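# Move funnel from grinder top onto cutting mat

## Task

Take the funnel out of the top of the coffee grinder and set it on the cutting mat, resting on its wide end, with the grinder still standing upright at the end.

## Robot and tools

Robot: two arms, left_arm and right_arm, each ending in a sixteen-motor four-digit hand (index, middle, ring, thumb). left_arm carries a left hand and sits on the +y side; right_arm carries a right hand. Calibrated base positions: left_arm (+0.013, +0.327, 0) m, right_arm (+0.043, -0.233, 0) m, both nearly unrotated. A camera stand behind the arms is fixed to the floor.

Scene frame: origin at table-top height, halfway between the nominal bases; +x points out over the table, +z up, +y toward left_arm. Image left/right does not match arm names. All reported poses, targets and offsets use this frame.

Hand point axes (right hand): +z runs along straight fingers toward the tips, +x crosses the palm away from the thumb, +y points out of the palm face (face at y = -0.062 m). Fingertips reach about 0.139 m past the knuckles (knuckles at z = -0.017 m); bending fingers swing tips toward +y. For the left hand everything mirrors: +x points toward the thumb. A rigid mast at the wrist on the palm side (x +0.05 to +0.10, z -0.16 to -0.11, y up to +0.06; sign of x flips on the left) can strike objects.

execute_actions(actions, cameras). actions is a list of actions; each action is a table of at most 15 rows, each row one 1/30 s control step, so one action lasts 0.5 s; a shorter table repeats its final row to fill the 15 steps. Every row is a single flat list of 48 numbers, each within [-1, 1], always covering both arms even if one stays still, in this order:
- left_arm dx, dy, dz, rx, ry, rz
- 16 left hand hinge goals
- left current_limit, speed
- right_arm dx, dy, dz, rx, ry, rz
- 16 right hand hinge goals
- right current_limit, speed.

Arm numbers are offsets, not poses: they give the hand point's target relative to that arm's Hand target as it stood when the action began, along scene-frame axes, with rotation applied about the Hand target position. Scale: 1.0 equals 0.6 m for dx/dy/dz and 180 degrees for rx/ry/rz, which form one rotation vector. Rows inside an action are each measured from the same start, not chained; successive actions and calls do chain, so repeating an offset keeps moving. A translation longer than 1.0 is cut back along its direction. Each step the commanded orientation is limited to 40 degrees from the measured one. The hand point often stops short of its target; an all-zero action re-requests the target, and any remaining gap can be sent as a further offset. Tiny moves may not start. right_arm sags under load, so aim higher. Reported positions may be off by a few cm, more at long reach.

Hand numbers are absolute goals, each hinge scaled linearly between its two stops (-1 to +1), in exactly this order: index_mcp, index_abd, index_pip, index_dip, thumb_cmc, thumb_axl, thumb_mcp, thumb_ipl, middle_mcp, middle_abd, middle_pip, middle_dip, ring_mcp, ring_abd, ring_pip, ring_dip. Straight values: _mcp -0.75, _abd 0.00, _pip -0.58, _dip -0.70; thumb_cmc -0.71, thumb_axl -0.68, thumb_mcp -0.23, thumb_ipl -0.17. Toward +1, finger hinges curl toward the palm and _abd spreads away from the thumb; thumb_cmc brings the thumb round in front of the palm; thumb_axl rolls it; thumb_mcp and thumb_ipl bend it. A 0 is a real goal, not 'hold'; to leave a hand unchanged, send back its hand_goal, hand_current_limit and hand_speed. current_limit maps -1..+1 to 0..550 mA (floor 11 mA) and also slows hinges; speed sets goal rate to (speed+1)/2 of 8.5 rad/s. Initial values: +0.4 and -0.6. Settings persist. A finger only squeezes while its goal lies past the object's surface.

cameras: names to return (cam_high, cam_left_wrist, cam_right_wrist, or ["all"]); images come only when actions is empty or cameras asks for them. All images 672x504; wrist cameras are fisheye and can lag while moving.

zoom_image(camera, region): enlarges part of the newest image from one camera; region [x0, y0, x1, y1] in pixels, top-left origin, no more than 504 by 504.

read_manual(section): returns only the URDF licence texts; moves nothing.

finished_scene(scene=1): ends the scene for good; the goal must hold without the robot.

Results: per arm end_effector_position (m) and end_effector_quat_wxyz in the scene frame; Hand target (the last commanded pose after clipping, the base for the next offsets); joint positions, velocities ('within noise' when at rest) and torques (include gravity, biased and noisy; torques 3 and 4 wrap at ±28 N m); step readings of position during motion. Per hand, in motor order: hand_goal, hand_measured, hand_current_ma (positive pushes toward -1), hand_state (moving, goal, blocked, overload), plus hand_current_limit and hand_speed. MOTOR HOT warns of heating; OVER-TEMPERATURE FAULT means that arm has dropped and is stopped 30-60 s. Results may omit unchanged items, and an empty call shows all.

Cautions: do not drop the funnel, release it while it moves, slam or hit anything, or shove hard; keep the grinder standing and everything on the table. A hand motor drawing 495 mA or more for 5 s shuts down for 10 s, so avoid long hard squeezes. Never let the two hands collide or grip each other. Holding loads, stretched reaches, or pushing at unreachable targets heats arm motors. End a push by commanding the target back behind the hand point. The scene keeps running while you think, holding the last command; loose objects may occasionally be nudged.

Each tool is called after "Emit:" by a JSON object that holds its "op" and its "data".

## Session

Emit:
{"op": "execute_actions", "data": {"actions": []}}

Scene clock: 0.00 s.
left_arm: end_effector_position=(+0.6533, +0.4554, +0.2034) hand_goal=(-0.754, +0.000, -0.576, -0.696, -0.714, -0.678, -0.226, -0.168, -0.754, +0.000, -0.576, -0.696, -0.754, +0.000, -0.576, -0.696) hand_measured=(-0.754, +0.000, -0.576, -0.696, -0.714, -0.678, -0.226, -0.168, -0.754, +0.000, -0.576, -0.696, -0.754, +0.000, -0.576, -0.696) hand_current_ma=(+0, +0, +0, +0, +0, +0, +0, +0, +0, +0, +0, +0, +0, +0, +0, +0) hand_state=(goal, goal, goal, goal, goal, goal, goal, goal, goal, goal, goal, goal, goal, goal, goal, goal) hand_current_limit=0.40 hand_speed=-0.60 end_effector_quat_wxyz=(+0.564, +0.571, +0.334, +0.494) | right_arm: end_effector_position=(+0.6185, -0.0485, +0.1994) hand_goal=(-0.754, +0.000, -0.576, -0.696, -0.714, -0.678, -0.226, -0.168, -0.754, +0.000, -0.576, -0.696, -0.754, +0.000, -0.576, -0.696) hand_measured=(-0.754, +0.000, -0.576, -0.696, -0.714, -0.678, -0.226, -0.168, -0.754, +0.000, -0.576, -0.696, -0.754, +0.000, -0.576, -0.696) hand_current_ma=(+0, +0, +0, +0, +0, +0, +0, +0, +0, +0, +0, +0, +0, +0, +0, +0) hand_state=(goal, goal, goal, goal, goal, goal, goal, goal, goal, goal, goal, goal, goal, goal, goal, goal) hand_current_limit=0.40 hand_speed=-0.60 end_effector_quat_wxyz=(+0.018, -0.242, +0.957, -0.160)
Joint positions: left_arm=[0.343 2.096 0.992 1.262 0.661 0.092] | right_arm=[0.239 1.907 1.907 -1.539 0.321 -1.808]
Joint velocities: within noise
Joint torques (N m): no reading
Heat: left arm: hottest shoulder 34 °C; right arm: hottest shoulder 34 °C.
Hand target: left_arm +0.6556, +0.4562, +0.2097; +0.566, +0.568, +0.327, +0.500 | right_arm +0.6248, -0.0468, +0.2160; +0.037, -0.239, +0.957, -0.160

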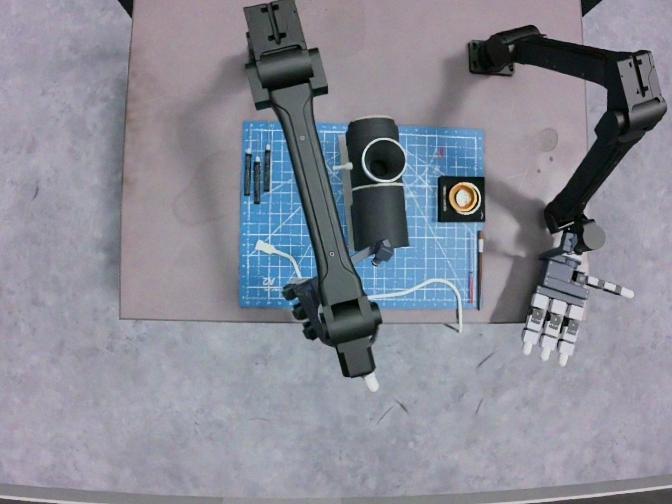

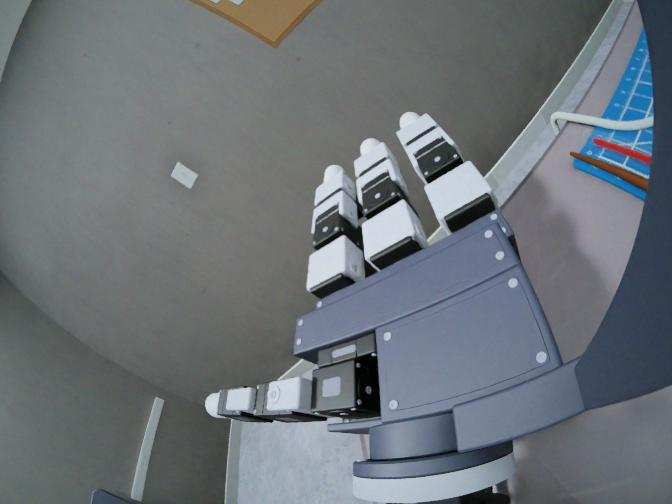

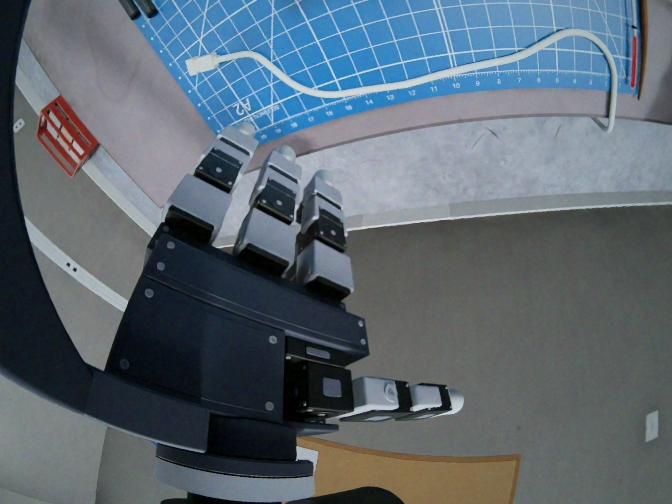

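Emit:
{"op": "zoom_image", "data": {"camera": "cam_high", "region": [310, 90, 500, 290]}}

Emit:
{"op": "zoom_image", "data": {"camera": "cam_high", "region": [230, 90, 430, 390]}}

Scaled by 2.520 from the camera's 672x504 image, which has a finer 960x720 frame.

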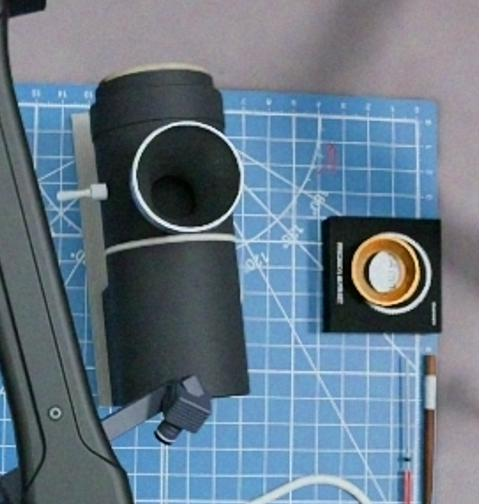

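Scaled by 1.680 from the camera's 672x504 image, which has a finer 960x720 frame.

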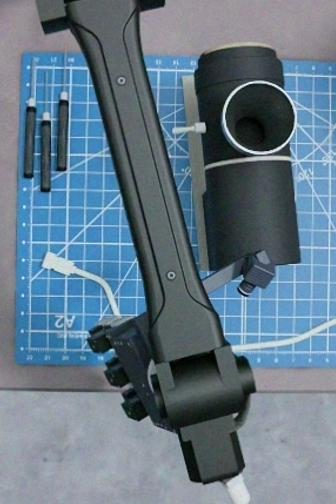

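Emit:
{"op": "execute_actions", "data": {"actions": [[[0,0,0,0,0,0,-0.754,0,-0.576,-0.696,-0.714,-0.678,-0.226,-0.168,-0.754,0,-0.576,-0.696,-0.754,0,-0.576,-0.696,0.4,-0.6,0,-0.1,0.1,0,0,0,-0.754,0,-0.576,-0.696,-0.714,-0.678,-0.226,-0.168,-0.754,0,-0.576,-0.696,-0.754,0,-0.576,-0.696,0.4,-0.6]],[[0,0,0,0,0,0,-0.754,0,-0.576,-0.696,-0.714,-0.678,-0.226,-0.168,-0.754,0,-0.576,-0.696,-0.754,0,-0.576,-0.696,0.4,-0.6,-0.05,-0.13,0.05,0,0,0,-0.754,0,-0.576,-0.696,-0.714,-0.678,-0.226,-0.168,-0.754,0,-0.576,-0.696,-0.754,0,-0.576,-0.696,0.4,-0.6]],[[0,0,0,0,0,0,-0.754,0,-0.576,-0.696,-0.714,-0.678,-0.226,-0.168,-0.754,0,-0.576,-0.696,-0.754,0,-0.576,-0.696,0.4,-0.6,-0.08,-0.13,0.0,0.1,0,0,-0.754,0,-0.576,-0.696,-0.714,-0.678,-0.226,-0.168,-0.754,0,-0.576,-0.696,-0.754,0,-0.576,-0.696,0.4,-0.6]],[[0,0,0,0,0,0,-0.754,0,-0.576,-0.696,-0.714,-0.678,-0.226,-0.168,-0.754,0,-0.576,-0.696,-0.754,0,-0.576,-0.696,0.4,-0.6,-0.08,-0.1,0.0,0.1,0,0,-0.754,0,-0.576,-0.696,-0.714,-0.678,-0.226,-0.168,-0.754,0,-0.576,-0.696,-0.754,0,-0.576,-0.696,0.4,-0.6]]], "cameras": ["all"]}}

Scene clock: 11.73 s.
left_arm: end_effector_position=(+0.6533, +0.4554, +0.2034) hand_goal=(-0.754, +0.000, -0.576, -0.696, -0.714, -0.678, -0.226, -0.168, -0.754, +0.000, -0.576, -0.696, -0.754, +0.000, -0.576, -0.696) hand_measured=(-0.760, +0.000, -0.576, -0.696, -0.722, -0.678, -0.226, -0.168, -0.760, +0.000, -0.576, -0.696, -0.762, +0.000, -0.576, -0.696) hand_current_ma=(-17, +0, -1, +0, -19, +2, +0, +1, -19, +0, -1, +0, -22, +0, -1, +0) hand_state=(goal, goal, goal, goal, goal, goal, goal, goal, goal, goal, goal, goal, goal, goal, goal, goal) hand_current_limit=0.40 hand_speed=-0.60 end_effector_quat_wxyz=(+0.564, +0.571, +0.334, +0.494) | right_arm: end_effector_position=(+0.4995, -0.3257, +0.2919) hand_goal=(-0.754, +0.000, -0.576, -0.696, -0.714, -0.678, -0.226, -0.168, -0.754, +0.000, -0.576, -0.696, -0.754, +0.000, -0.576, -0.696) hand_measured=(-0.754, +0.000, -0.576, -0.696, -0.716, -0.678, -0.224, -0.168, -0.754, +0.000, -0.576, -0.696, -0.754, +0.000, -0.576, -0.696) hand_current_ma=(-1, +0, -1, +0, -5, +2, +9, +1, -1, +0, -1, +0, +0, +0, -1, +0) hand_state=(goal, goal, goal, goal, goal, goal, goal, goal, goal, goal, goal, goal, goal, goal, goal, goal) hand_current_limit=0.40 hand_speed=-0.60 end_effector_quat_wxyz=(+0.075, -0.023, +0.992, +0.095)
Joint positions: left_arm=[0.343 2.096 0.992 1.262 0.661 0.092] | right_arm=[-0.493 1.543 1.554 -1.539 -0.239 -2.081]
Joint torques (N m): left_arm=[0.38 -14.97 7.16 2.56 -0.1 0.08] | right_arm=[0.56 -16.21 8.14 0.62 -0.68 -0.2]
Heat: left arm: hottest shoulder 35 °C; right arm: hottest shoulder 36 °C.
Hand target: left_arm +0.6556, +0.4562, +0.2097; +0.566, +0.568, +0.327, +0.500 | right_arm +0.4987, -0.3228, +0.3060; +0.109, -0.216, +0.960, +0.144
Off the commanded pose: left_arm 0.007 m, 1 deg | right_arm 0.014 m, 23 deg.
joint sent to its limit (right arm) — joint 6 (wrist roll), lower limit. The joint targets are off in orientation, not in position.
Step readings (end_effector_position of left_arm | right_arm):
0: (+0.6533, +0.4554, +0.2034) | (+0.6185, -0.0485, +0.1994)
1: (+0.6533, +0.4554, +0.2034) | (+0.6185, -0.0485, +0.1994)
2: (+0.6533, +0.4554, +0.2034) | (+0.6181, -0.0506, +0.1998)
4: (+0.6533, +0.4554, +0.2034) | (+0.6145, -0.0566, +0.2028)
8: (+0.6533, +0.4554, +0.2034) | (+0.6169, -0.0838, +0.2174)
15: (+0.6533, +0.4554, +0.2034) | (+0.6232, -0.1153, +0.2442)
16: (+0.6533, +0.4554, +0.2034) | (+0.6230, -0.1154, +0.2460)
17: (+0.6533, +0.4554, +0.2034) | (+0.6222, -0.1171, +0.2477)
19: (+0.6533, +0.4554, +0.2034) | (+0.6177, -0.1216, +0.2518)
23: (+0.6533, +0.4554, +0.2034) | (+0.6084, -0.1524, +0.2670)
30: (+0.6533, +0.4554, +0.2034) | (+0.6008, -0.1934, +0.2947)
31: (+0.6533, +0.4554, +0.2034) | (+0.5999, -0.1924, +0.2959)
32: (+0.6533, +0.4554, +0.2034) | (+0.5969, -0.1892, +0.2961)
34: (+0.6533, +0.4554, +0.2034) | (+0.5838, -0.1828, +0.2937)
38: (+0.6533, +0.4554, +0.2034) | (+0.5576, -0.2240, +0.2831)
45: (+0.6533, +0.4554, +0.2034) | (+0.5475, -0.2771, +0.2859)
46: (+0.6533, +0.4554, +0.2034) | (+0.5473, -0.2746, +0.2877)
47: (+0.6533, +0.4554, +0.2034) | (+0.5460, -0.2704, +0.2906)
49: (+0.6533, +0.4554, +0.2034) | (+0.5367, -0.2629, +0.2949)
53: (+0.6533, +0.4554, +0.2034) | (+0.5105, -0.2940, +0.2912)
60: (+0.6533, +0.4554, +0.2034) | (+0.4986, -0.3313, +0.2905)
camera_calibration:
cam_right_wrist: T_world_to_cam=[[0.725294, 0.621548, 0.296018, -0.21977], [0.325293, -0.688365, 0.648335, -0.62557], [0.60674, -0.373941, -0.701452, -0.0945855], [0, 0, 0, 1]] pos_world=[0.42028, -0.329391, 0.404288]

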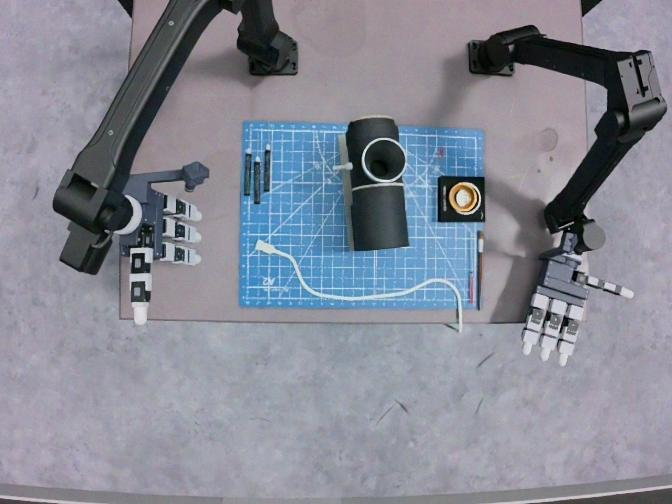

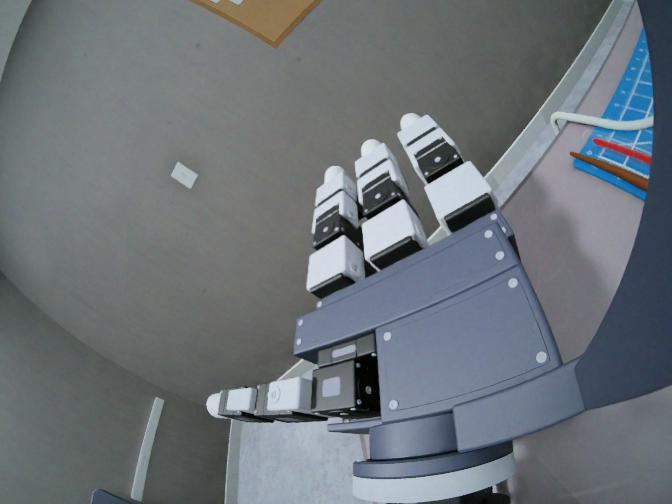

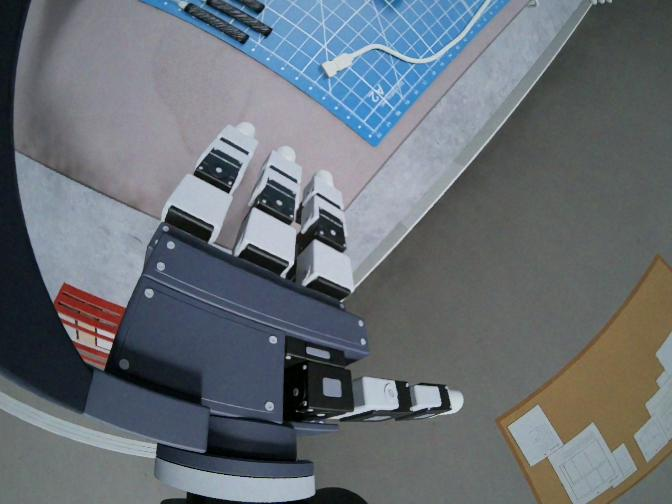

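Emit:
{"op": "execute_actions", "data": {"actions": [[[-0.06,0,0.08,0,0,-0.03,-0.754,0,-0.576,-0.696,-0.714,-0.678,-0.226,-0.168,-0.754,0,-0.576,-0.696,-0.754,0,-0.576,-0.696,0.4,-0.6,0,0,0,0,0,0,-0.754,0,-0.576,-0.696,-0.714,-0.678,-0.226,-0.168,-0.754,0,-0.576,-0.696,-0.754,0,-0.576,-0.696,0.4,-0.6]],[[-0.12,-0.02,0.08,0,0,-0.05,-0.754,0,-0.576,-0.696,-0.714,-0.678,-0.226,-0.168,-0.754,0,-0.576,-0.696,-0.754,0,-0.576,-0.696,0.4,-0.6,0,0,0,0,0,0,-0.754,0,-0.576,-0.696,-0.714,-0.678,-0.226,-0.168,-0.754,0,-0.576,-0.696,-0.754,0,-0.576,-0.696,0.4,-0.6]],[[-0.12,-0.04,0,0,0,-0.05,-0.754,0,-0.576,-0.696,-0.714,-0.678,-0.226,-0.168,-0.754,0,-0.576,-0.696,-0.754,0,-0.576,-0.696,0.4,-0.6,0,0,0,0,0,0,-0.754,0,-0.576,-0.696,-0.714,-0.678,-0.226,-0.168,-0.754,0,-0.576,-0.696,-0.754,0,-0.576,-0.696,0.4,-0.6]],[[-0.12,-0.04,0,0,0,-0.05,-0.754,0,-0.576,-0.696,-0.714,-0.678,-0.226,-0.168,-0.754,0,-0.576,-0.696,-0.754,0,-0.576,-0.696,0.4,-0.6,0,0,0,0,0,0,-0.754,0,-0.576,-0.696,-0.714,-0.678,-0.226,-0.168,-0.754,0,-0.576,-0.696,-0.754,0,-0.576,-0.696,0.4,-0.6]],[[-0.1,-0.04,0,0,0,-0.05,-0.754,0,-0.576,-0.696,-0.714,-0.678,-0.226,-0.168,-0.754,0,-0.576,-0.696,-0.754,0,-0.576,-0.696,0.4,-0.6,0,0,0,0,0,0,-0.754,0,-0.576,-0.696,-0.714,-0.678,-0.226,-0.168,-0.754,0,-0.576,-0.696,-0.754,0,-0.576,-0.696,0.4,-0.6]]], "cameras": ["all"]}}

Scene clock: 16.77 s.
left_arm: end_effector_position=(+0.3469, +0.3707, +0.3042) hand_goal=(-0.754, +0.000, -0.576, -0.696, -0.714, -0.678, -0.226, -0.168, -0.754, +0.000, -0.576, -0.696, -0.754, +0.000, -0.576, -0.696) hand_measured=(-0.762, +0.000, -0.576, -0.696, -0.724, -0.678, -0.226, -0.168, -0.762, +0.000, -0.576, -0.696, -0.764, +0.000, -0.576, -0.696) hand_current_ma=(-23, +0, -1, +0, -26, +2, +0, +1, -26, +0, -1, +0, -29, +0, -1, +0) hand_state=(goal, goal, goal, goal, goal, goal, goal, goal, goal, goal, goal, goal, goal, goal, goal, goal) hand_current_limit=0.40 hand_speed=-0.60 end_effector_quat_wxyz=(+0.642, +0.686, +0.169, +0.297) | right_arm: end_effector_position=(+0.5001, -0.3245, +0.2912) hand_goal=(-0.754, +0.000, -0.576, -0.696, -0.714, -0.678, -0.226, -0.168, -0.754, +0.000, -0.576, -0.696, -0.754, +0.000, -0.576, -0.696) hand_measured=(-0.754, +0.000, -0.576, -0.696, -0.716, -0.678, -0.224, -0.168, -0.754, +0.000, -0.576, -0.696, -0.754, +0.000, -0.576, -0.696) hand_current_ma=(-1, +0, -1, +0, -5, +2, +9, +1, -1, +0, -1, +0, +0, +0, -1, +0) hand_state=(goal, goal, goal, goal, goal, goal, goal, goal, goal, goal, goal, goal, goal, goal, goal, goal) hand_current_limit=0.40 hand_speed=-0.60 end_effector_quat_wxyz=(+0.080, -0.024, +0.992, +0.097)
Joint positions: left_arm=[0.67 1.417 0.354 1.553 1.567 -0.299] | right_arm=[-0.493 1.539 1.545 -1.526 -0.247 -2.081]
Joint torques (N m): left_arm=[0.73 -5.83 4.82 1.33 -0.45 -0.01] | right_arm=[0.5 -16.38 8.13 0.65 -0.68 -0.21]
Heat: left arm: hottest shoulder 35 °C; right arm: hottest shoulder 36 °C.
Hand target: left_arm +0.3436, +0.3723, +0.3055; +0.706, +0.647, +0.105, +0.268 | right_arm +0.4987, -0.3228, +0.3060; +0.109, -0.216, +0.960, +0.144
Off the commanded pose: left_arm 0.004 m, 12 deg | right_arm 0.015 m, 23 deg.
joint sent to its limit (left arm) — joint 5 (wrist yaw), upper limit. The joint targets are off in orientation, not in position.
joint sent to its limit (right arm) — joint 6 (wrist roll), lower limit. The joint targets are off in orientation, not in position.
Step readings (end_effector_position of left_arm | right_arm):
0: (+0.6533, +0.4554, +0.2034) | (+0.4996, -0.3257, +0.2919)
1: (+0.6531, +0.4548, +0.2034) | (+0.4996, -0.3257, +0.2919)
2: (+0.6519, +0.4521, +0.2047) | (+0.4997, -0.3256, +0.2920)
4: (+0.6441, +0.4484, +0.2096) | (+0.5000, -0.3254, +0.2917)
8: (+0.6279, +0.4448, +0.2364) | (+0.5001, -0.3250, +0.2912)
15: (+0.6191, +0.4506, +0.2695) | (+0.5001, -0.3247, +0.2911)
16: (+0.6183, +0.4513, +0.2681) | (+0.5001, -0.3247, +0.2911)
17: (+0.6147, +0.4489, +0.2666) | (+0.5002, -0.3247, +0.2913)
19: (+0.5973, +0.4427, +0.2641) | (+0.5002, -0.3247, +0.2911)
23: (+0.5652, +0.4347, +0.2801) | (+0.5002, -0.3246, +0.2912)
30: (+0.5498, +0.4400, +0.3129) | (+0.5002, -0.3246, +0.2914)
31: (+0.5487, +0.4403, +0.3118) | (+0.5001, -0.3245, +0.2912)
32: (+0.5449, +0.4380, +0.3089) | (+0.5001, -0.3245, +0.2912)
34: (+0.5267, +0.4283, +0.3006) | (+0.5001, -0.3245, +0.2912)
38: (+0.4940, +0.4166, +0.2926) | (+0.5001, -0.3245, +0.2912)
45: (+0.4807, +0.4167, +0.3026) | (+0.5001, -0.3245, +0.2912)
46: (+0.4792, +0.4159, +0.3027) | (+0.5001, -0.3245, +0.2912)
47: (+0.4746, +0.4130, +0.3020) | (+0.5001, -0.3245, +0.2912)
49: (+0.4554, +0.4042, +0.2982) | (+0.5001, -0.3245, +0.2912)
53: (+0.4217, +0.3916, +0.2954) | (+0.5001, -0.3245, +0.2912)
60: (+0.4084, +0.3937, +0.3041) | (+0.5001, -0.3245, +0.2912)
61: (+0.4074, +0.3941, +0.3035) | (+0.5001, -0.3245, +0.2912)
62: (+0.4040, +0.3921, +0.3018) | (+0.5001, -0.3245, +0.2912)
64: (+0.3887, +0.3837, +0.2978) | (+0.5001, -0.3245, +0.2912)
68: (+0.3598, +0.3703, +0.2990) | (+0.5001, -0.3245, +0.2912)
75: (+0.3478, +0.3698, +0.3050) | (+0.5001, -0.3245, +0.2912)
camera_calibration:
cam_left_wrist: T_world_to_cam=[[-0.469533, -0.403065, -0.785543, 0.520038], [-0.0383562, 0.898187, -0.437937, -0.234627], [0.882082, -0.175495, -0.437188, 0.0155857], [0, 0, 0, 1]] pos_world=[0.221428, 0.423083, 0.312575]
cam_right_wrist: T_world_to_cam=[[0.721779, 0.620536, 0.306544, -0.222458], [0.318585, -0.691066, 0.648792, -0.622272], [0.614441, -0.370624, -0.696491, -0.0992712], [0, 0, 0, 1]] pos_world=[0.419808, -0.328781, 0.402777]

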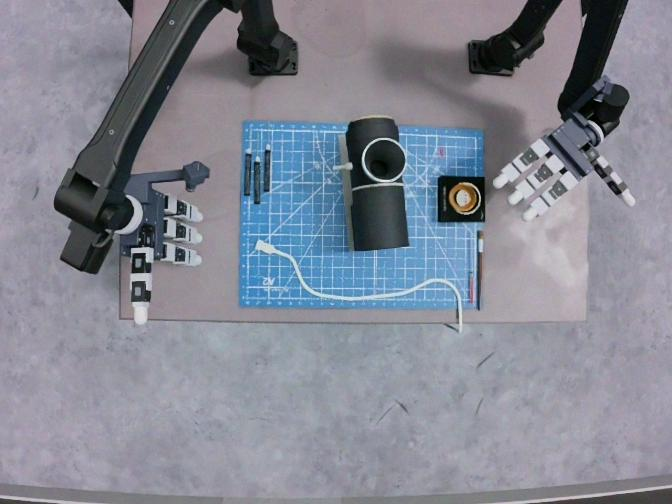

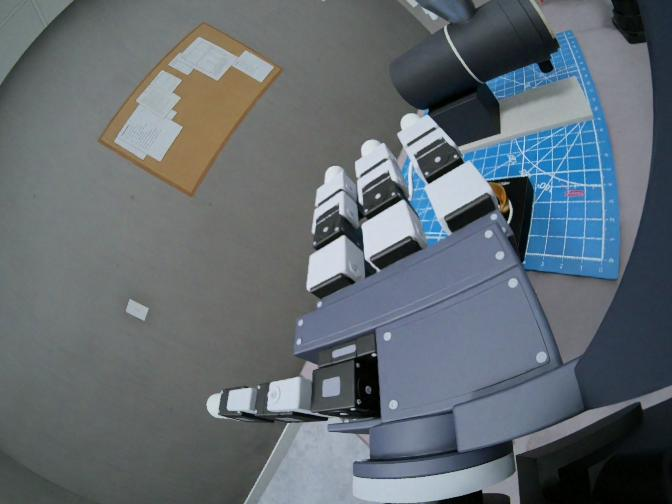

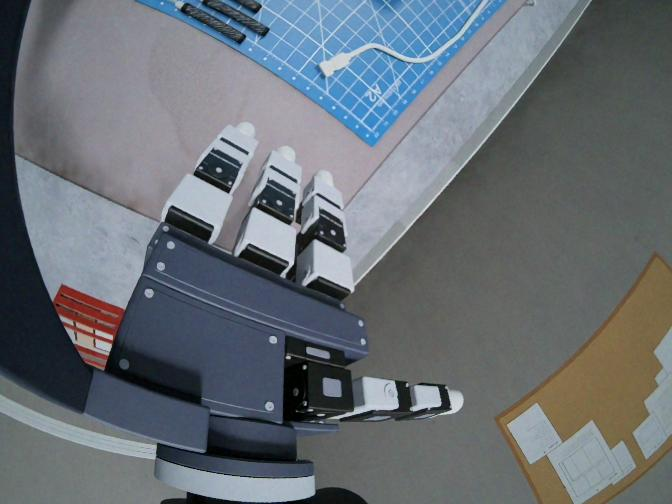

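Emit:
{"op": "zoom_image", "data": {"camera": "cam_left_wrist", "region": [380, 0, 640, 200]}}

Scaled by 1.938 from the camera's 672x504 image, which has a finer 960x720 frame.

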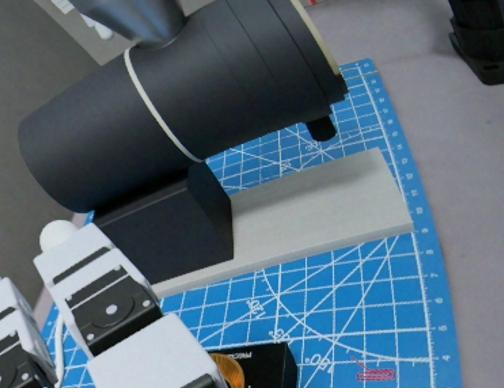

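Emit:
{"op": "execute_actions", "data": {"actions": [[[0,-0.05,0.13,0,0,0.05,-0.754,0,-0.576,-0.696,-0.714,-0.678,-0.226,-0.168,-0.754,0,-0.576,-0.696,-0.754,0,-0.576,-0.696,0.4,-0.6,0,0,0,0,0,0,-0.754,0,-0.576,-0.696,-0.714,-0.678,-0.226,-0.168,-0.754,0,-0.576,-0.696,-0.754,0,-0.576,-0.696,0.4,-0.6]],[[0,-0.05,0.13,0,0,0,-0.754,0,-0.576,-0.696,-0.714,-0.678,-0.226,-0.168,-0.754,0,-0.576,-0.696,-0.754,0,-0.576,-0.696,0.4,-0.6,0,0,0,0,0,0,-0.754,0,-0.576,-0.696,-0.714,-0.678,-0.226,-0.168,-0.754,0,-0.576,-0.696,-0.754,0,-0.576,-0.696,0.4,-0.6]]], "cameras": ["cam_left_wrist"]}}

Scene clock: 20.00 s.
left_arm: end_effector_position=(+0.3420, +0.3150, +0.4424) hand_goal=(-0.754, +0.000, -0.576, -0.696, -0.714, -0.678, -0.226, -0.168, -0.754, +0.000, -0.576, -0.696, -0.754, +0.000, -0.576, -0.696) hand_measured=(-0.764, +0.000, -0.576, -0.696, -0.726, -0.678, -0.226, -0.168, -0.764, +0.000, -0.576, -0.696, -0.766, +0.000, -0.576, -0.696) hand_current_ma=(-29, +0, -2, +0, -34, +2, +0, +1, -32, +0, -2, +0, -36, +0, -1, +0) hand_state=(goal, goal, goal, goal, goal, goal, goal, goal, goal, goal, goal, goal, goal, goal, goal, goal) hand_current_limit=0.40 hand_speed=-0.60 end_effector_quat_wxyz=(+0.693, +0.633, +0.163, +0.304) | right_arm: end_effector_position=(+0.5001, -0.3245, +0.2912) hand_goal=(-0.754, +0.000, -0.576, -0.696, -0.714, -0.678, -0.226, -0.168, -0.754, +0.000, -0.576, -0.696, -0.754, +0.000, -0.576, -0.696) hand_measured=(-0.754, +0.000, -0.576, -0.696, -0.716, -0.678, -0.224, -0.168, -0.754, +0.000, -0.576, -0.696, -0.754, +0.000, -0.576, -0.696) hand_current_ma=(-1, +0, -1, +0, -5, +2, +9, +1, -1, +0, -1, +0, +0, +0, -1, +0) hand_state=(goal, goal, goal, goal, goal, goal, goal, goal, goal, goal, goal, goal, goal, goal, goal, goal) hand_current_limit=0.40 hand_speed=-0.60 end_effector_quat_wxyz=(+0.080, -0.024, +0.992, +0.097)
Joint positions: left_arm=[0.447 0.947 0.429 1.12 1.309 -0.425] | right_arm=[-0.493 1.539 1.545 -1.526 -0.247 -2.081]
Joint torques (N m): left_arm=[-0.21 -2.32 12.67 1.11 -0.69 0.13] | right_arm=[0.62 -15.97 8.17 0.7 -0.68 -0.21]
Heat: left arm: hottest shoulder 35 °C; right arm: hottest shoulder 37 °C.
Hand target: left_arm +0.3436, +0.3122, +0.4616; +0.683, +0.637, +0.156, +0.322 | right_arm +0.4987, -0.3228, +0.3060; +0.109, -0.216, +0.960, +0.144
Off the commanded pose: left_arm 0.019 m, 3 deg | right_arm 0.015 m, 23 deg.
joint sent to its limit (right arm) — joint 6 (wrist roll), lower limit. The joint targets are off in orientation, not in position.
Step readings (end_effector_position of left_arm | right_arm):
0: (+0.3469, +0.3707, +0.3043) | (+0.5001, -0.3245, +0.2912)
1: (+0.3470, +0.3709, +0.3049) | (+0.5001, -0.3245, +0.2912)
2: (+0.3480, +0.3721, +0.3082) | (+0.5001, -0.3245, +0.2912)
4: (+0.3484, +0.3706, +0.3261) | (+0.5001, -0.3245, +0.2912)
8: (+0.3335, +0.3473, +0.3704) | (+0.5001, -0.3245, +0.2912)
15: (+0.3380, +0.3409, +0.3782) | (+0.5001, -0.3245, +0.2912)
16: (+0.3393, +0.3417, +0.3775) | (+0.5001, -0.3245, +0.2912)
17: (+0.3405, +0.3416, +0.3787) | (+0.5001, -0.3245, +0.2912)
19: (+0.3408, +0.3373, +0.3901) | (+0.5001, -0.3245, +0.2912)
23: (+0.3285, +0.3168, +0.4324) | (+0.5001, -0.3245, +0.2912)
30: (+0.3373, +0.3144, +0.4470) | (+0.5001, -0.3245, +0.2912)
camera_calibration:
cam_left_wrist: T_world_to_cam=[[-0.42278, -0.500314, -0.755607, 0.605241], [0.0047865, 0.832546, -0.553936, -0.0670103], [0.906219, -0.23781, -0.349589, 0.0431773], [0, 0, 0, 1]] pos_world=[0.217077, 0.368868, 0.4353]
Images, in order (width x height): cam_left_wrist 672x504.

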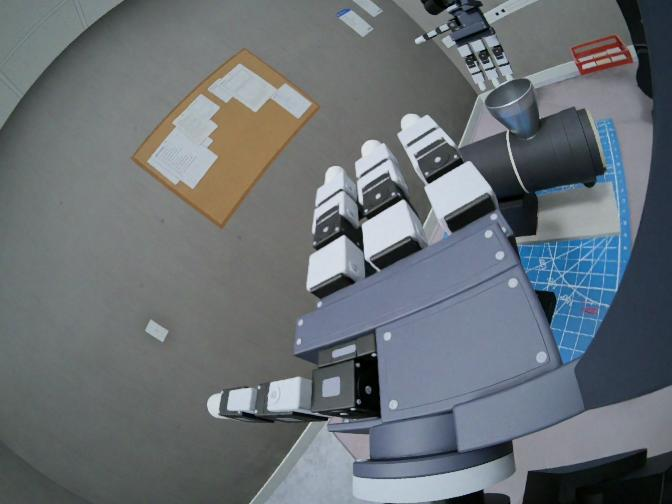

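Emit:
{"op": "zoom_image", "data": {"camera": "cam_left_wrist", "region": [450, 40, 630, 200]}}

Scaled by 2.800 from the camera's 672x504 image, which has a finer 960x720 frame.

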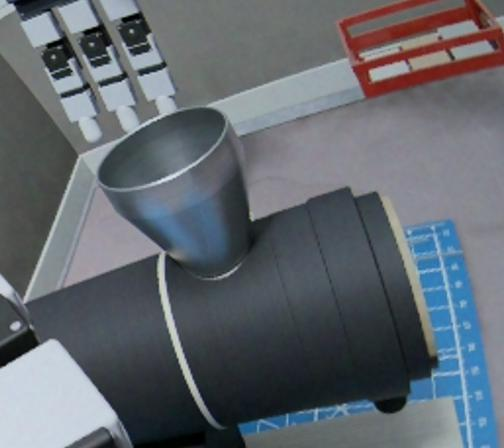

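Emit:
{"op": "execute_actions", "data": {"actions": [[[-0.0067,-0.0633,-0.042,0.106,-0.04,0.0667,-0.479,0,-0.358,-0.551,0.571,-0.678,-0.225,-0.168,-0.9,0,-0.576,-0.696,-0.9,0,-0.576,-0.696,0.4,-0.6,0,0,0,0,0,0,-0.754,0,-0.576,-0.696,-0.714,-0.678,-0.226,-0.168,-0.754,0,-0.576,-0.696,-0.754,0,-0.576,-0.696,0.4,-0.6]],[[-0.0067,-0.0633,-0.042,0.106,-0.04,0.0667,-0.479,0,-0.358,-0.551,0.571,-0.678,-0.225,-0.168,-0.9,0,-0.576,-0.696,-0.9,0,-0.576,-0.696,0.4,-0.6,0,0,0,0,0,0,-0.754,0,-0.576,-0.696,-0.714,-0.678,-0.226,-0.168,-0.754,0,-0.576,-0.696,-0.754,0,-0.576,-0.696,0.4,-0.6]],[[-0.0067,-0.0633,-0.042,0.106,-0.04,0.0667,-0.479,0,-0.358,-0.551,0.571,-0.678,-0.225,-0.168,-0.9,0,-0.576,-0.696,-0.9,0,-0.576,-0.696,0.4,-0.6,0,0,0,0,0,0,-0.754,0,-0.576,-0.696,-0.714,-0.678,-0.226,-0.168,-0.754,0,-0.576,-0.696,-0.754,0,-0.576,-0.696,0.4,-0.6]],[[-0.0067,-0.0633,-0.042,0.106,-0.04,0.0667,-0.479,0,-0.358,-0.551,0.571,-0.678,-0.225,-0.168,-0.9,0,-0.576,-0.696,-0.9,0,-0.576,-0.696,0.4,-0.6,0,0,0,0,0,0,-0.754,0,-0.576,-0.696,-0.714,-0.678,-0.226,-0.168,-0.754,0,-0.576,-0.696,-0.754,0,-0.576,-0.696,0.4,-0.6]]], "cameras": ["cam_high","cam_left_wrist"]}}

Scene clock: 44.87 s.
left_arm: end_effector_position=(+0.3275, +0.1637, +0.3596) hand_goal=(-0.480, +0.000, -0.358, -0.552, +0.570, -0.678, -0.226, -0.168, -0.900, +0.000, -0.576, -0.696, -0.900, +0.000, -0.576, -0.696) hand_measured=(-0.482, +0.002, -0.360, -0.554, +0.578, -0.678, -0.226, -0.168, -0.902, +0.002, -0.576, -0.696, -0.902, +0.002, -0.576, -0.696) hand_current_ma=(-5, +3, -5, -6, +22, +2, +0, +1, -5, +4, -2, +0, -5, +4, -2, +0) hand_state=(goal, goal, goal, goal, goal, goal, goal, goal, goal, goal, goal, goal, goal, goal, goal, goal) hand_current_limit=0.40 hand_speed=-0.60 end_effector_quat_wxyz=(+0.001, +0.713, +0.001, +0.702) | right_arm: end_effector_position=(+0.5001, -0.3245, +0.2912) hand_goal=(-0.754, +0.000, -0.576, -0.696, -0.714, -0.678, -0.226, -0.168, -0.754, +0.000, -0.576, -0.696, -0.754, +0.000, -0.576, -0.696) hand_measured=(-0.754, +0.000, -0.576, -0.696, -0.716, -0.678, -0.224, -0.168, -0.754, +0.000, -0.576, -0.696, -0.754, +0.000, -0.576, -0.696) hand_current_ma=(-1, +0, -1, +0, -5, +2, +9, +1, -1, +0, -1, +0, +0, +0, -1, +0) hand_state=(goal, goal, goal, goal, goal, goal, goal, goal, goal, goal, goal, goal, goal, goal, goal, goal) hand_current_limit=0.40 hand_speed=-0.60 end_effector_quat_wxyz=(+0.080, -0.024, +0.992, +0.097)
Joint positions: left_arm=[-0.506 0.427 0.405 0.005 -0.505 1.559] | right_arm=[-0.493 1.539 1.545 -1.526 -0.247 -2.081]
Joint torques (N m): left_arm=[0.09 1.96 10.99 3.59 -0.12 -0.03] | right_arm=[0.67 -15.97 8.17 0.59 -0.71 -0.21]
Heat: left arm: hottest shoulder 34 °C; right arm: hottest elbow 38 °C.
Hand target: left_arm +0.3275, +0.1603, +0.3607; -0.001, +0.706, -0.001, +0.708 | right_arm +0.4987, -0.3228, +0.3060; +0.109, -0.216, +0.960, +0.144
Off the commanded pose: left_arm 0.004 m, 1 deg | right_arm 0.015 m, 23 deg.
joint sent to its limit (right arm) — joint 6 (wrist roll), lower limit. The joint targets are off in orientation, not in position.
Step readings (end_effector_position of left_arm | right_arm):
0: (+0.3420, +0.3150, +0.4424) | (+0.5001, -0.3245, +0.2912)
1: (+0.3418, +0.3148, +0.4424) | (+0.5001, -0.3245, +0.2912)
2: (+0.3412, +0.3131, +0.4425) | (+0.5001, -0.3245, +0.2912)
4: (+0.3403, +0.3046, +0.4403) | (+0.5001, -0.3245, +0.2912)
8: (+0.3444, +0.2884, +0.4315) | (+0.5001, -0.3245, +0.2912)
15: (+0.3483, +0.2839, +0.4287) | (+0.5001, -0.3245, +0.2912)
16: (+0.3471, +0.2833, +0.4296) | (+0.5001, -0.3245, +0.2912)
17: (+0.3459, +0.2816, +0.4311) | (+0.5001, -0.3245, +0.2912)
19: (+0.3456, +0.2752, +0.4319) | (+0.5001, -0.3245, +0.2912)
23: (+0.3474, +0.2574, +0.4189) | (+0.5001, -0.3245, +0.2912)
30: (+0.3390, +0.2464, +0.4055) | (+0.5001, -0.3245, +0.2912)
31: (+0.3378, +0.2458, +0.4037) | (+0.5001, -0.3245, +0.2912)
32: (+0.3385, +0.2453, +0.4024) | (+0.5001, -0.3245, +0.2912)
34: (+0.3418, +0.2417, +0.3991) | (+0.5001, -0.3245, +0.2912)
38: (+0.3390, +0.2228, +0.3907) | (+0.5001, -0.3245, +0.2912)
45: (+0.3331, +0.2065, +0.3754) | (+0.5001, -0.3245, +0.2912)
46: (+0.3334, +0.2061, +0.3735) | (+0.5001, -0.3245, +0.2912)
47: (+0.3356, +0.2067, +0.3716) | (+0.5001, -0.3245, +0.2912)
49: (+0.3404, +0.2060, +0.3667) | (+0.5001, -0.3245, +0.2912)
53: (+0.3350, +0.1838, +0.3605) | (+0.5001, -0.3245, +0.2912)
60: (+0.3279, +0.1661, +0.3611) | (+0.5001, -0.3245, +0.2912)
camera_calibration:
cam_left_wrist: T_world_to_cam=[[0.00811586, 0.651383, -0.758705, 0.132293], [-0.719188, 0.530961, 0.448161, -0.0606899], [0.694768, 0.542015, 0.472776, -0.362831], [0, 0, 0, 1]] pos_world=[0.207362, 0.14271, 0.299108]
Images, in order (width x height): cam_high 672x504, cam_left_wrist 672x504.

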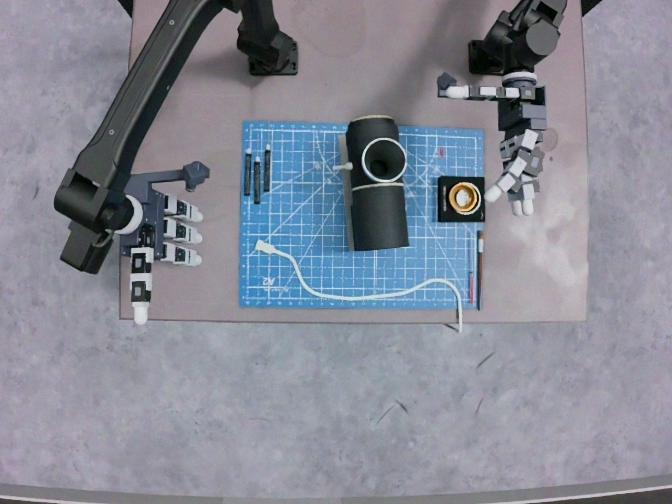

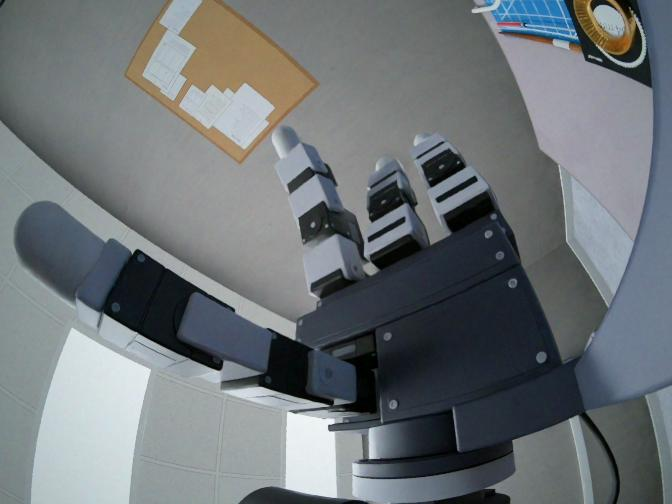

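Emit:
{"op": "execute_actions", "data": {"actions": [[[0,0,-0.11,0,0,0,-0.479,0,-0.358,-0.551,0.571,-0.678,-0.225,-0.168,-0.9,0,-0.576,-0.696,-0.9,0,-0.576,-0.696,0.4,-0.6,0,0,0,0,0,0,-0.754,0,-0.576,-0.696,-0.714,-0.678,-0.226,-0.168,-0.754,0,-0.576,-0.696,-0.754,0,-0.576,-0.696,0.4,-0.6]],[[0,0,-0.11,0,0,0,-0.479,0,-0.358,-0.551,0.571,-0.678,-0.225,-0.168,-0.9,0,-0.576,-0.696,-0.9,0,-0.576,-0.696,0.4,-0.6,0,0,0,0,0,0,-0.754,0,-0.576,-0.696,-0.714,-0.678,-0.226,-0.168,-0.754,0,-0.576,-0.696,-0.754,0,-0.576,-0.696,0.4,-0.6]],[[0,-0.083,0,0,0,0,-0.479,0,-0.358,-0.551,0.571,-0.678,-0.225,-0.168,-0.9,0,-0.576,-0.696,-0.9,0,-0.576,-0.696,0.4,-0.6,0,0,0,0,0,0,-0.754,0,-0.576,-0.696,-0.714,-0.678,-0.226,-0.168,-0.754,0,-0.576,-0.696,-0.754,0,-0.576,-0.696,0.4,-0.6]]], "cameras": ["cam_high","cam_left_wrist"]}}

Scene clock: 48.63 s.
left_arm: end_effector_position=(+0.3191, +0.1215, +0.2031) hand_goal=(-0.480, +0.000, -0.358, -0.552, +0.570, -0.678, -0.226, -0.168, -0.900, +0.000, -0.576, -0.696, -0.900, +0.000, -0.576, -0.696) hand_measured=(-0.480, +0.002, -0.360, -0.554, +0.580, -0.678, -0.226, -0.168, -0.900, +0.002, -0.576, -0.696, -0.900, +0.002, -0.576, -0.696) hand_current_ma=(+1, +5, -3, -6, +28, +2, +0, +1, +1, +6, -2, +0, +1, +5, -2, +0) hand_state=(goal, goal, goal, goal, goal, goal, goal, goal, goal, goal, goal, goal, goal, goal, goal, goal) hand_current_limit=0.40 hand_speed=-0.60 end_effector_quat_wxyz=(-0.014, +0.722, -0.010, +0.691) | right_arm: end_effector_position=(+0.5001, -0.3245, +0.2912) hand_goal=(-0.754, +0.000, -0.576, -0.696, -0.714, -0.678, -0.226, -0.168, -0.754, +0.000, -0.576, -0.696, -0.754, +0.000, -0.576, -0.696) hand_measured=(-0.754, +0.000, -0.576, -0.696, -0.716, -0.678, -0.224, -0.168, -0.754, +0.000, -0.576, -0.696, -0.754, +0.000, -0.576, -0.696) hand_current_ma=(-1, +0, -1, +0, -5, +2, +9, +1, -1, +0, -1, +0, +0, +0, -1, +0) hand_state=(goal, goal, goal, goal, goal, goal, goal, goal, goal, goal, goal, goal, goal, goal, goal, goal) hand_current_limit=0.40 hand_speed=-0.60 end_effector_quat_wxyz=(+0.080, -0.024, +0.992, +0.097)
Joint positions: left_arm=[-0.742 0.893 0.098 0.736 -0.746 1.563] | right_arm=[-0.493 1.539 1.545 -1.526 -0.247 -2.081]
Joint torques (N m): left_arm=[0.26 0.62 12.15 3.38 -0.12 0] | right_arm=[0.62 -16.44 8.18 0.66 -0.7 -0.22]
Heat: left arm: hottest shoulder 34 °C; right arm: hottest elbow 38 °C.
Hand target: left_arm +0.3275, +0.1105, +0.2289; -0.001, +0.706, +0.000, +0.708 | right_arm +0.4987, -0.3228, +0.3060; +0.109, -0.216, +0.960, +0.144
Off the commanded pose: left_arm 0.029 m, 3 deg | right_arm 0.015 m, 23 deg.
joint sent to its limit (right arm) — joint 6 (wrist roll), lower limit. The joint targets are off in orientation, not in position.
Step readings (end_effector_position of left_arm | right_arm):
0: (+0.3275, +0.1637, +0.3596) | (+0.5001, -0.3245, +0.2912)
1: (+0.3275, +0.1637, +0.3590) | (+0.5001, -0.3245, +0.2912)
2: (+0.3275, +0.1640, +0.3571) | (+0.5001, -0.3245, +0.2912)
4: (+0.3264, +0.1647, +0.3469) | (+0.5001, -0.3245, +0.2912)
8: (+0.3261, +0.1648, +0.3008) | (+0.5001, -0.3245, +0.2912)
15: (+0.3283, +0.1630, +0.2833) | (+0.5001, -0.3245, +0.2912)
16: (+0.3282, +0.1631, +0.2849) | (+0.5001, -0.3245, +0.2912)
17: (+0.3280, +0.1632, +0.2840) | (+0.5001, -0.3245, +0.2912)
19: (+0.3264, +0.1641, +0.2796) | (+0.5001, -0.3245, +0.2912)
23: (+0.3246, +0.1651, +0.2372) | (+0.5001, -0.3245, +0.2912)
30: (+0.3273, +0.1637, +0.2170) | (+0.5001, -0.3245, +0.2912)
31: (+0.3277, +0.1639, +0.2188) | (+0.5001, -0.3245, +0.2912)
32: (+0.3286, +0.1647, +0.2189) | (+0.5001, -0.3245, +0.2912)
34: (+0.3266, +0.1579, +0.2155) | (+0.5001, -0.3245, +0.2912)
38: (+0.3143, +0.1275, +0.1994) | (+0.5001, -0.3245, +0.2912)
45: (+0.3174, +0.1221, +0.1963) | (+0.5001, -0.3245, +0.2912)
camera_calibration:
cam_left_wrist: T_world_to_cam=[[-0.01623, 0.678538, -0.734386, 0.0406389], [-0.708347, 0.510573, 0.487401, 0.0168473], [0.705678, 0.528111, 0.472354, -0.261743], [0, 0, 0, 1]] pos_world=[0.197299, 0.102052, 0.145268]
Images, in order (width x height): cam_high 672x504, cam_left_wrist 672x504.

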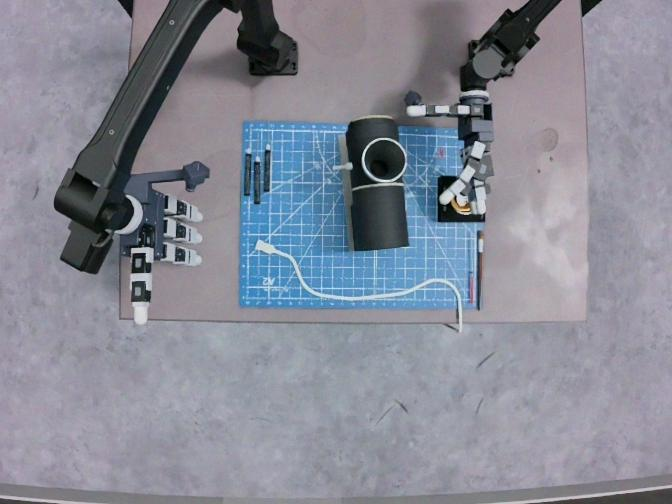

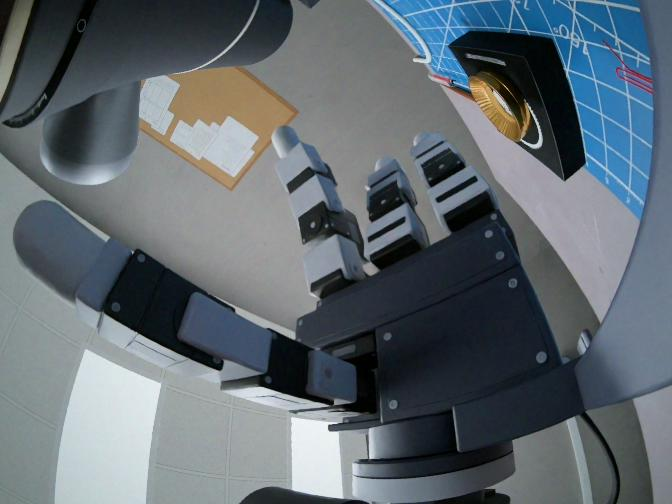

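Emit:
{"op": "zoom_image", "data": {"camera": "cam_left_wrist", "region": [0, 0, 340, 300]}}

Scaled by 1.482 from the camera's 672x504 image, which has a finer 960x720 frame.

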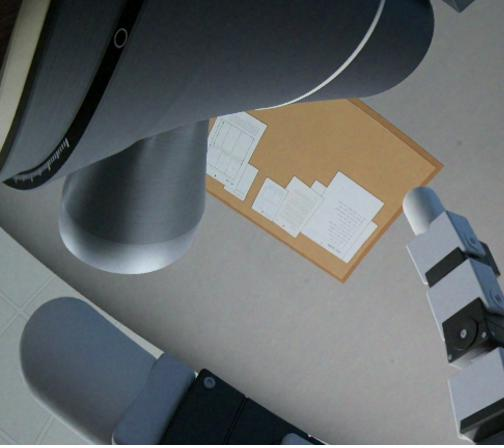

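Emit:
{"op": "execute_actions", "data": {"actions": [[[0,0,0.02,0,0,0,-0.479,0,-0.358,-0.551,0.571,-0.678,-0.225,-0.168,-0.9,0,-0.576,-0.696,-0.9,0,-0.576,-0.696,0.4,-0.6,-0.058,0.01,0.002,0.108,0.0127,-0.048,-0.754,0,-0.576,-0.696,-0.714,-0.678,-0.226,-0.168,-0.754,0,-0.576,-0.696,-0.754,0,-0.576,-0.696,0.4,-0.6]],[[0,0,0,0,0,0,-0.479,0,-0.358,-0.551,0.571,-0.678,-0.225,-0.168,-0.9,0,-0.576,-0.696,-0.9,0,-0.576,-0.696,0.4,-0.6,-0.058,0.02,0.002,0.108,0.0127,-0.048,-0.754,0,-0.576,-0.696,-0.714,-0.678,-0.226,-0.168,-0.754,0,-0.576,-0.696,-0.754,0,-0.576,-0.696,0.4,-0.6]],[[0,0,0,0,0,0,-0.479,0,-0.358,-0.551,0.571,-0.678,-0.225,-0.168,-0.9,0,-0.576,-0.696,-0.9,0,-0.576,-0.696,0.4,-0.6,-0.058,0.02,0.002,0.108,0.0127,-0.048,-0.754,0,-0.576,-0.696,-0.714,-0.678,-0.226,-0.168,-0.754,0,-0.576,-0.696,-0.754,0,-0.576,-0.696,0.4,-0.6]],[[0,0,0,0,0,0,-0.479,0,-0.358,-0.551,0.571,-0.678,-0.225,-0.168,-0.9,0,-0.576,-0.696,-0.9,0,-0.576,-0.696,0.4,-0.6,-0.058,0.02,0.002,0.08,0.0127,-0.03,-0.754,0,-0.576,-0.696,-0.714,-0.678,-0.226,-0.168,-0.754,0,-0.576,-0.696,-0.754,0,-0.576,-0.696,0.4,-0.6]]], "cameras": ["all"]}}

Scene clock: 56.47 s.
left_arm: end_effector_position=(+0.3203, +0.1203, +0.2200) hand_goal=(-0.480, +0.000, -0.358, -0.552, +0.570, -0.678, -0.226, -0.168, -0.900, +0.000, -0.576, -0.696, -0.900, +0.000, -0.576, -0.696) hand_measured=(-0.480, +0.002, -0.360, -0.554, +0.580, -0.678, -0.226, -0.168, -0.900, +0.002, -0.576, -0.696, -0.900, +0.002, -0.576, -0.696) hand_current_ma=(+1, +5, -3, -6, +28, +2, +0, +1, +1, +6, -2, +0, +1, +5, -2, +0) hand_state=(goal, goal, goal, goal, goal, goal, goal, goal, goal, goal, goal, goal, goal, goal, goal, goal) hand_current_limit=0.40 hand_speed=-0.60 end_effector_quat_wxyz=(-0.007, +0.715, -0.004, +0.699) | right_arm: end_effector_position=(+0.3763, -0.2824, +0.2999) hand_goal=(-0.754, +0.000, -0.576, -0.696, -0.714, -0.678, -0.226, -0.168, -0.754, +0.000, -0.576, -0.696, -0.754, +0.000, -0.576, -0.696) hand_measured=(-0.764, +0.000, -0.576, -0.696, -0.724, -0.678, -0.224, -0.168, -0.766, +0.000, -0.576, -0.696, -0.764, +0.000, -0.578, -0.696) hand_current_ma=(-34, -1, -2, +0, -32, +2, +8, +1, -36, -1, -2, +0, -34, -1, -2, +0) hand_state=(goal, goal, goal, goal, goal, goal, goal, goal, goal, goal, goal, goal, goal, goal, goal, goal) hand_current_limit=0.40 hand_speed=-0.60 end_effector_quat_wxyz=(+0.200, +0.232, +0.744, +0.594)
Joint positions: left_arm=[-0.742 0.846 0.118 0.699 -0.746 1.566] | right_arm=[-0.766 1.296 0.763 -1.514 -1.327 -2.082]
Joint torques (N m): left_arm=[0.26 -0.21 12.67 1.94 -0.1 -0.02] | right_arm=[0.38 -5.54 8.99 -0.47 -1.14 -0.2]
Heat: left arm: hottest elbow 35 °C; right arm: hottest elbow 38 °C.
Hand target: left_arm +0.3275, +0.1105, +0.2407; -0.001, +0.706, -0.001, +0.708 | right_arm +0.3842, -0.2883, +0.3074; +0.211, +0.221, +0.749, +0.588 (last step not sent: back at the drive's target)
Off the commanded pose: left_arm 0.024 m, 2 deg | right_arm 0.020 m, 13 deg.
Step readings (end_effector_position of left_arm | right_arm):
0: (+0.3191, +0.1215, +0.2031) | (+0.5001, -0.3245, +0.2912)
1: (+0.3191, +0.1215, +0.2031) | (+0.5003, -0.3234, +0.2916)
2: (+0.3191, +0.1215, +0.2035) | (+0.5005, -0.3185, +0.2954)
4: (+0.3191, +0.1214, +0.2059) | (+0.4959, -0.3087, +0.3026)
8: (+0.3194, +0.1211, +0.2170) | (+0.4761, -0.3109, +0.2969)
15: (+0.3202, +0.1204, +0.2205) | (+0.4667, -0.3178, +0.2918)
16: (+0.3202, +0.1204, +0.2203) | (+0.4667, -0.3167, +0.2932)
17: (+0.3202, +0.1204, +0.2202) | (+0.4666, -0.3134, +0.2985)
19: (+0.3202, +0.1204, +0.2202) | (+0.4607, -0.3064, +0.3077)
23: (+0.3202, +0.1203, +0.2201) | (+0.4409, -0.3032, +0.3013)
30: (+0.3203, +0.1203, +0.2200) | (+0.4331, -0.3041, +0.2954)
31: (+0.3203, +0.1203, +0.2200) | (+0.4330, -0.3037, +0.2967)
32: (+0.3203, +0.1203, +0.2200) | (+0.4328, -0.3030, +0.3025)
34: (+0.3203, +0.1203, +0.2200) | (+0.4257, -0.3000, +0.3105)
38: (+0.3203, +0.1203, +0.2200) | (+0.4063, -0.2938, +0.3022)
45: (+0.3203, +0.1203, +0.2200) | (+0.3992, -0.2914, +0.2993)
46: (+0.3203, +0.1203, +0.2200) | (+0.3988, -0.2913, +0.3007)
47: (+0.3203, +0.1203, +0.2200) | (+0.3978, -0.2921, +0.3046)
49: (+0.3203, +0.1203, +0.2200) | (+0.3901, -0.2909, +0.3088)
51: (+0.3203, +0.1203, +0.2200) | (+0.3798, -0.2859, +0.3056) HELD (not all sent) right_arm
53: (+0.3203, +0.1203, +0.2200) | (+0.3745, -0.2814, +0.2999) HELD (not all sent) right_arm
60: (+0.3203, +0.1203, +0.2200) | (+0.3758, -0.2821, +0.3005) HELD (not all sent) right_arm
HELD (not all sent) right_arm: steps 51 to 60.
pose unreachable (right arm): on one or more control steps of this call, first in action 3 (counted from 0), this arm could not follow its commanded pose, so it was not sent that pose on those steps. It may still have moved: this result reports where it is.
cause: moving toward the commanded pose would bring two parts of the arm too close to each other (joints 4 (wrist pitch) to 6 (wrist roll) lie between them).
camera_calibration:
cam_left_wrist: T_world_to_cam=[[0.000135041, 0.665662, -0.746254, 0.0528481], [-0.7187, 0.51895, 0.462776, 0.0177134], [0.69532, 0.53627, 0.478481, -0.268995], [0, 0, 0, 1]] pos_world=[0.199761, 0.0998826, 0.15995]
cam_right_wrist: T_world_to_cam=[[0.664776, -0.389948, 0.637193, -0.524925], [-0.148649, -0.904944, -0.398722, -0.129719], [0.732104, 0.170342, -0.65955, 0.095859], [0, 0, 0, 1]] pos_world=[0.259496, -0.338411, 0.34598]

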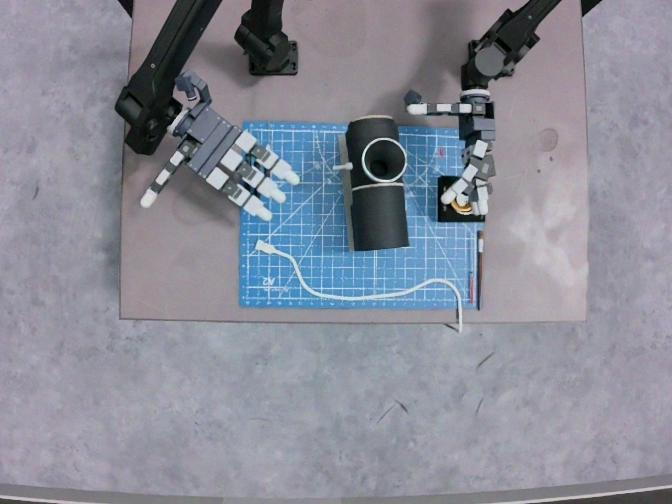

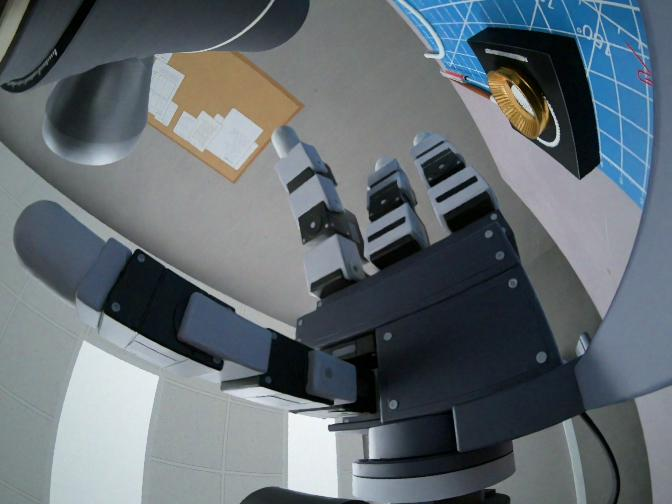

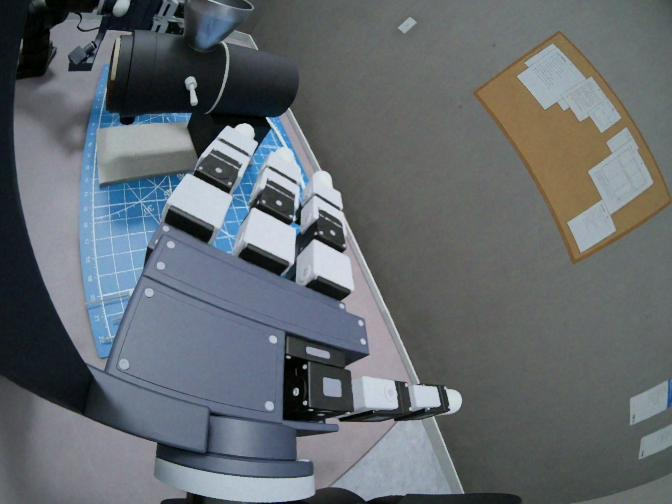

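Emit:
{"op": "zoom_image", "data": {"camera": "cam_right_wrist", "region": [20, 0, 320, 200]}}

Scaled by 1.680 from the camera's 672x504 image, which has a finer 960x720 frame.

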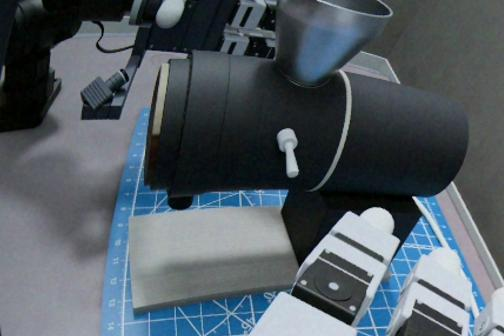

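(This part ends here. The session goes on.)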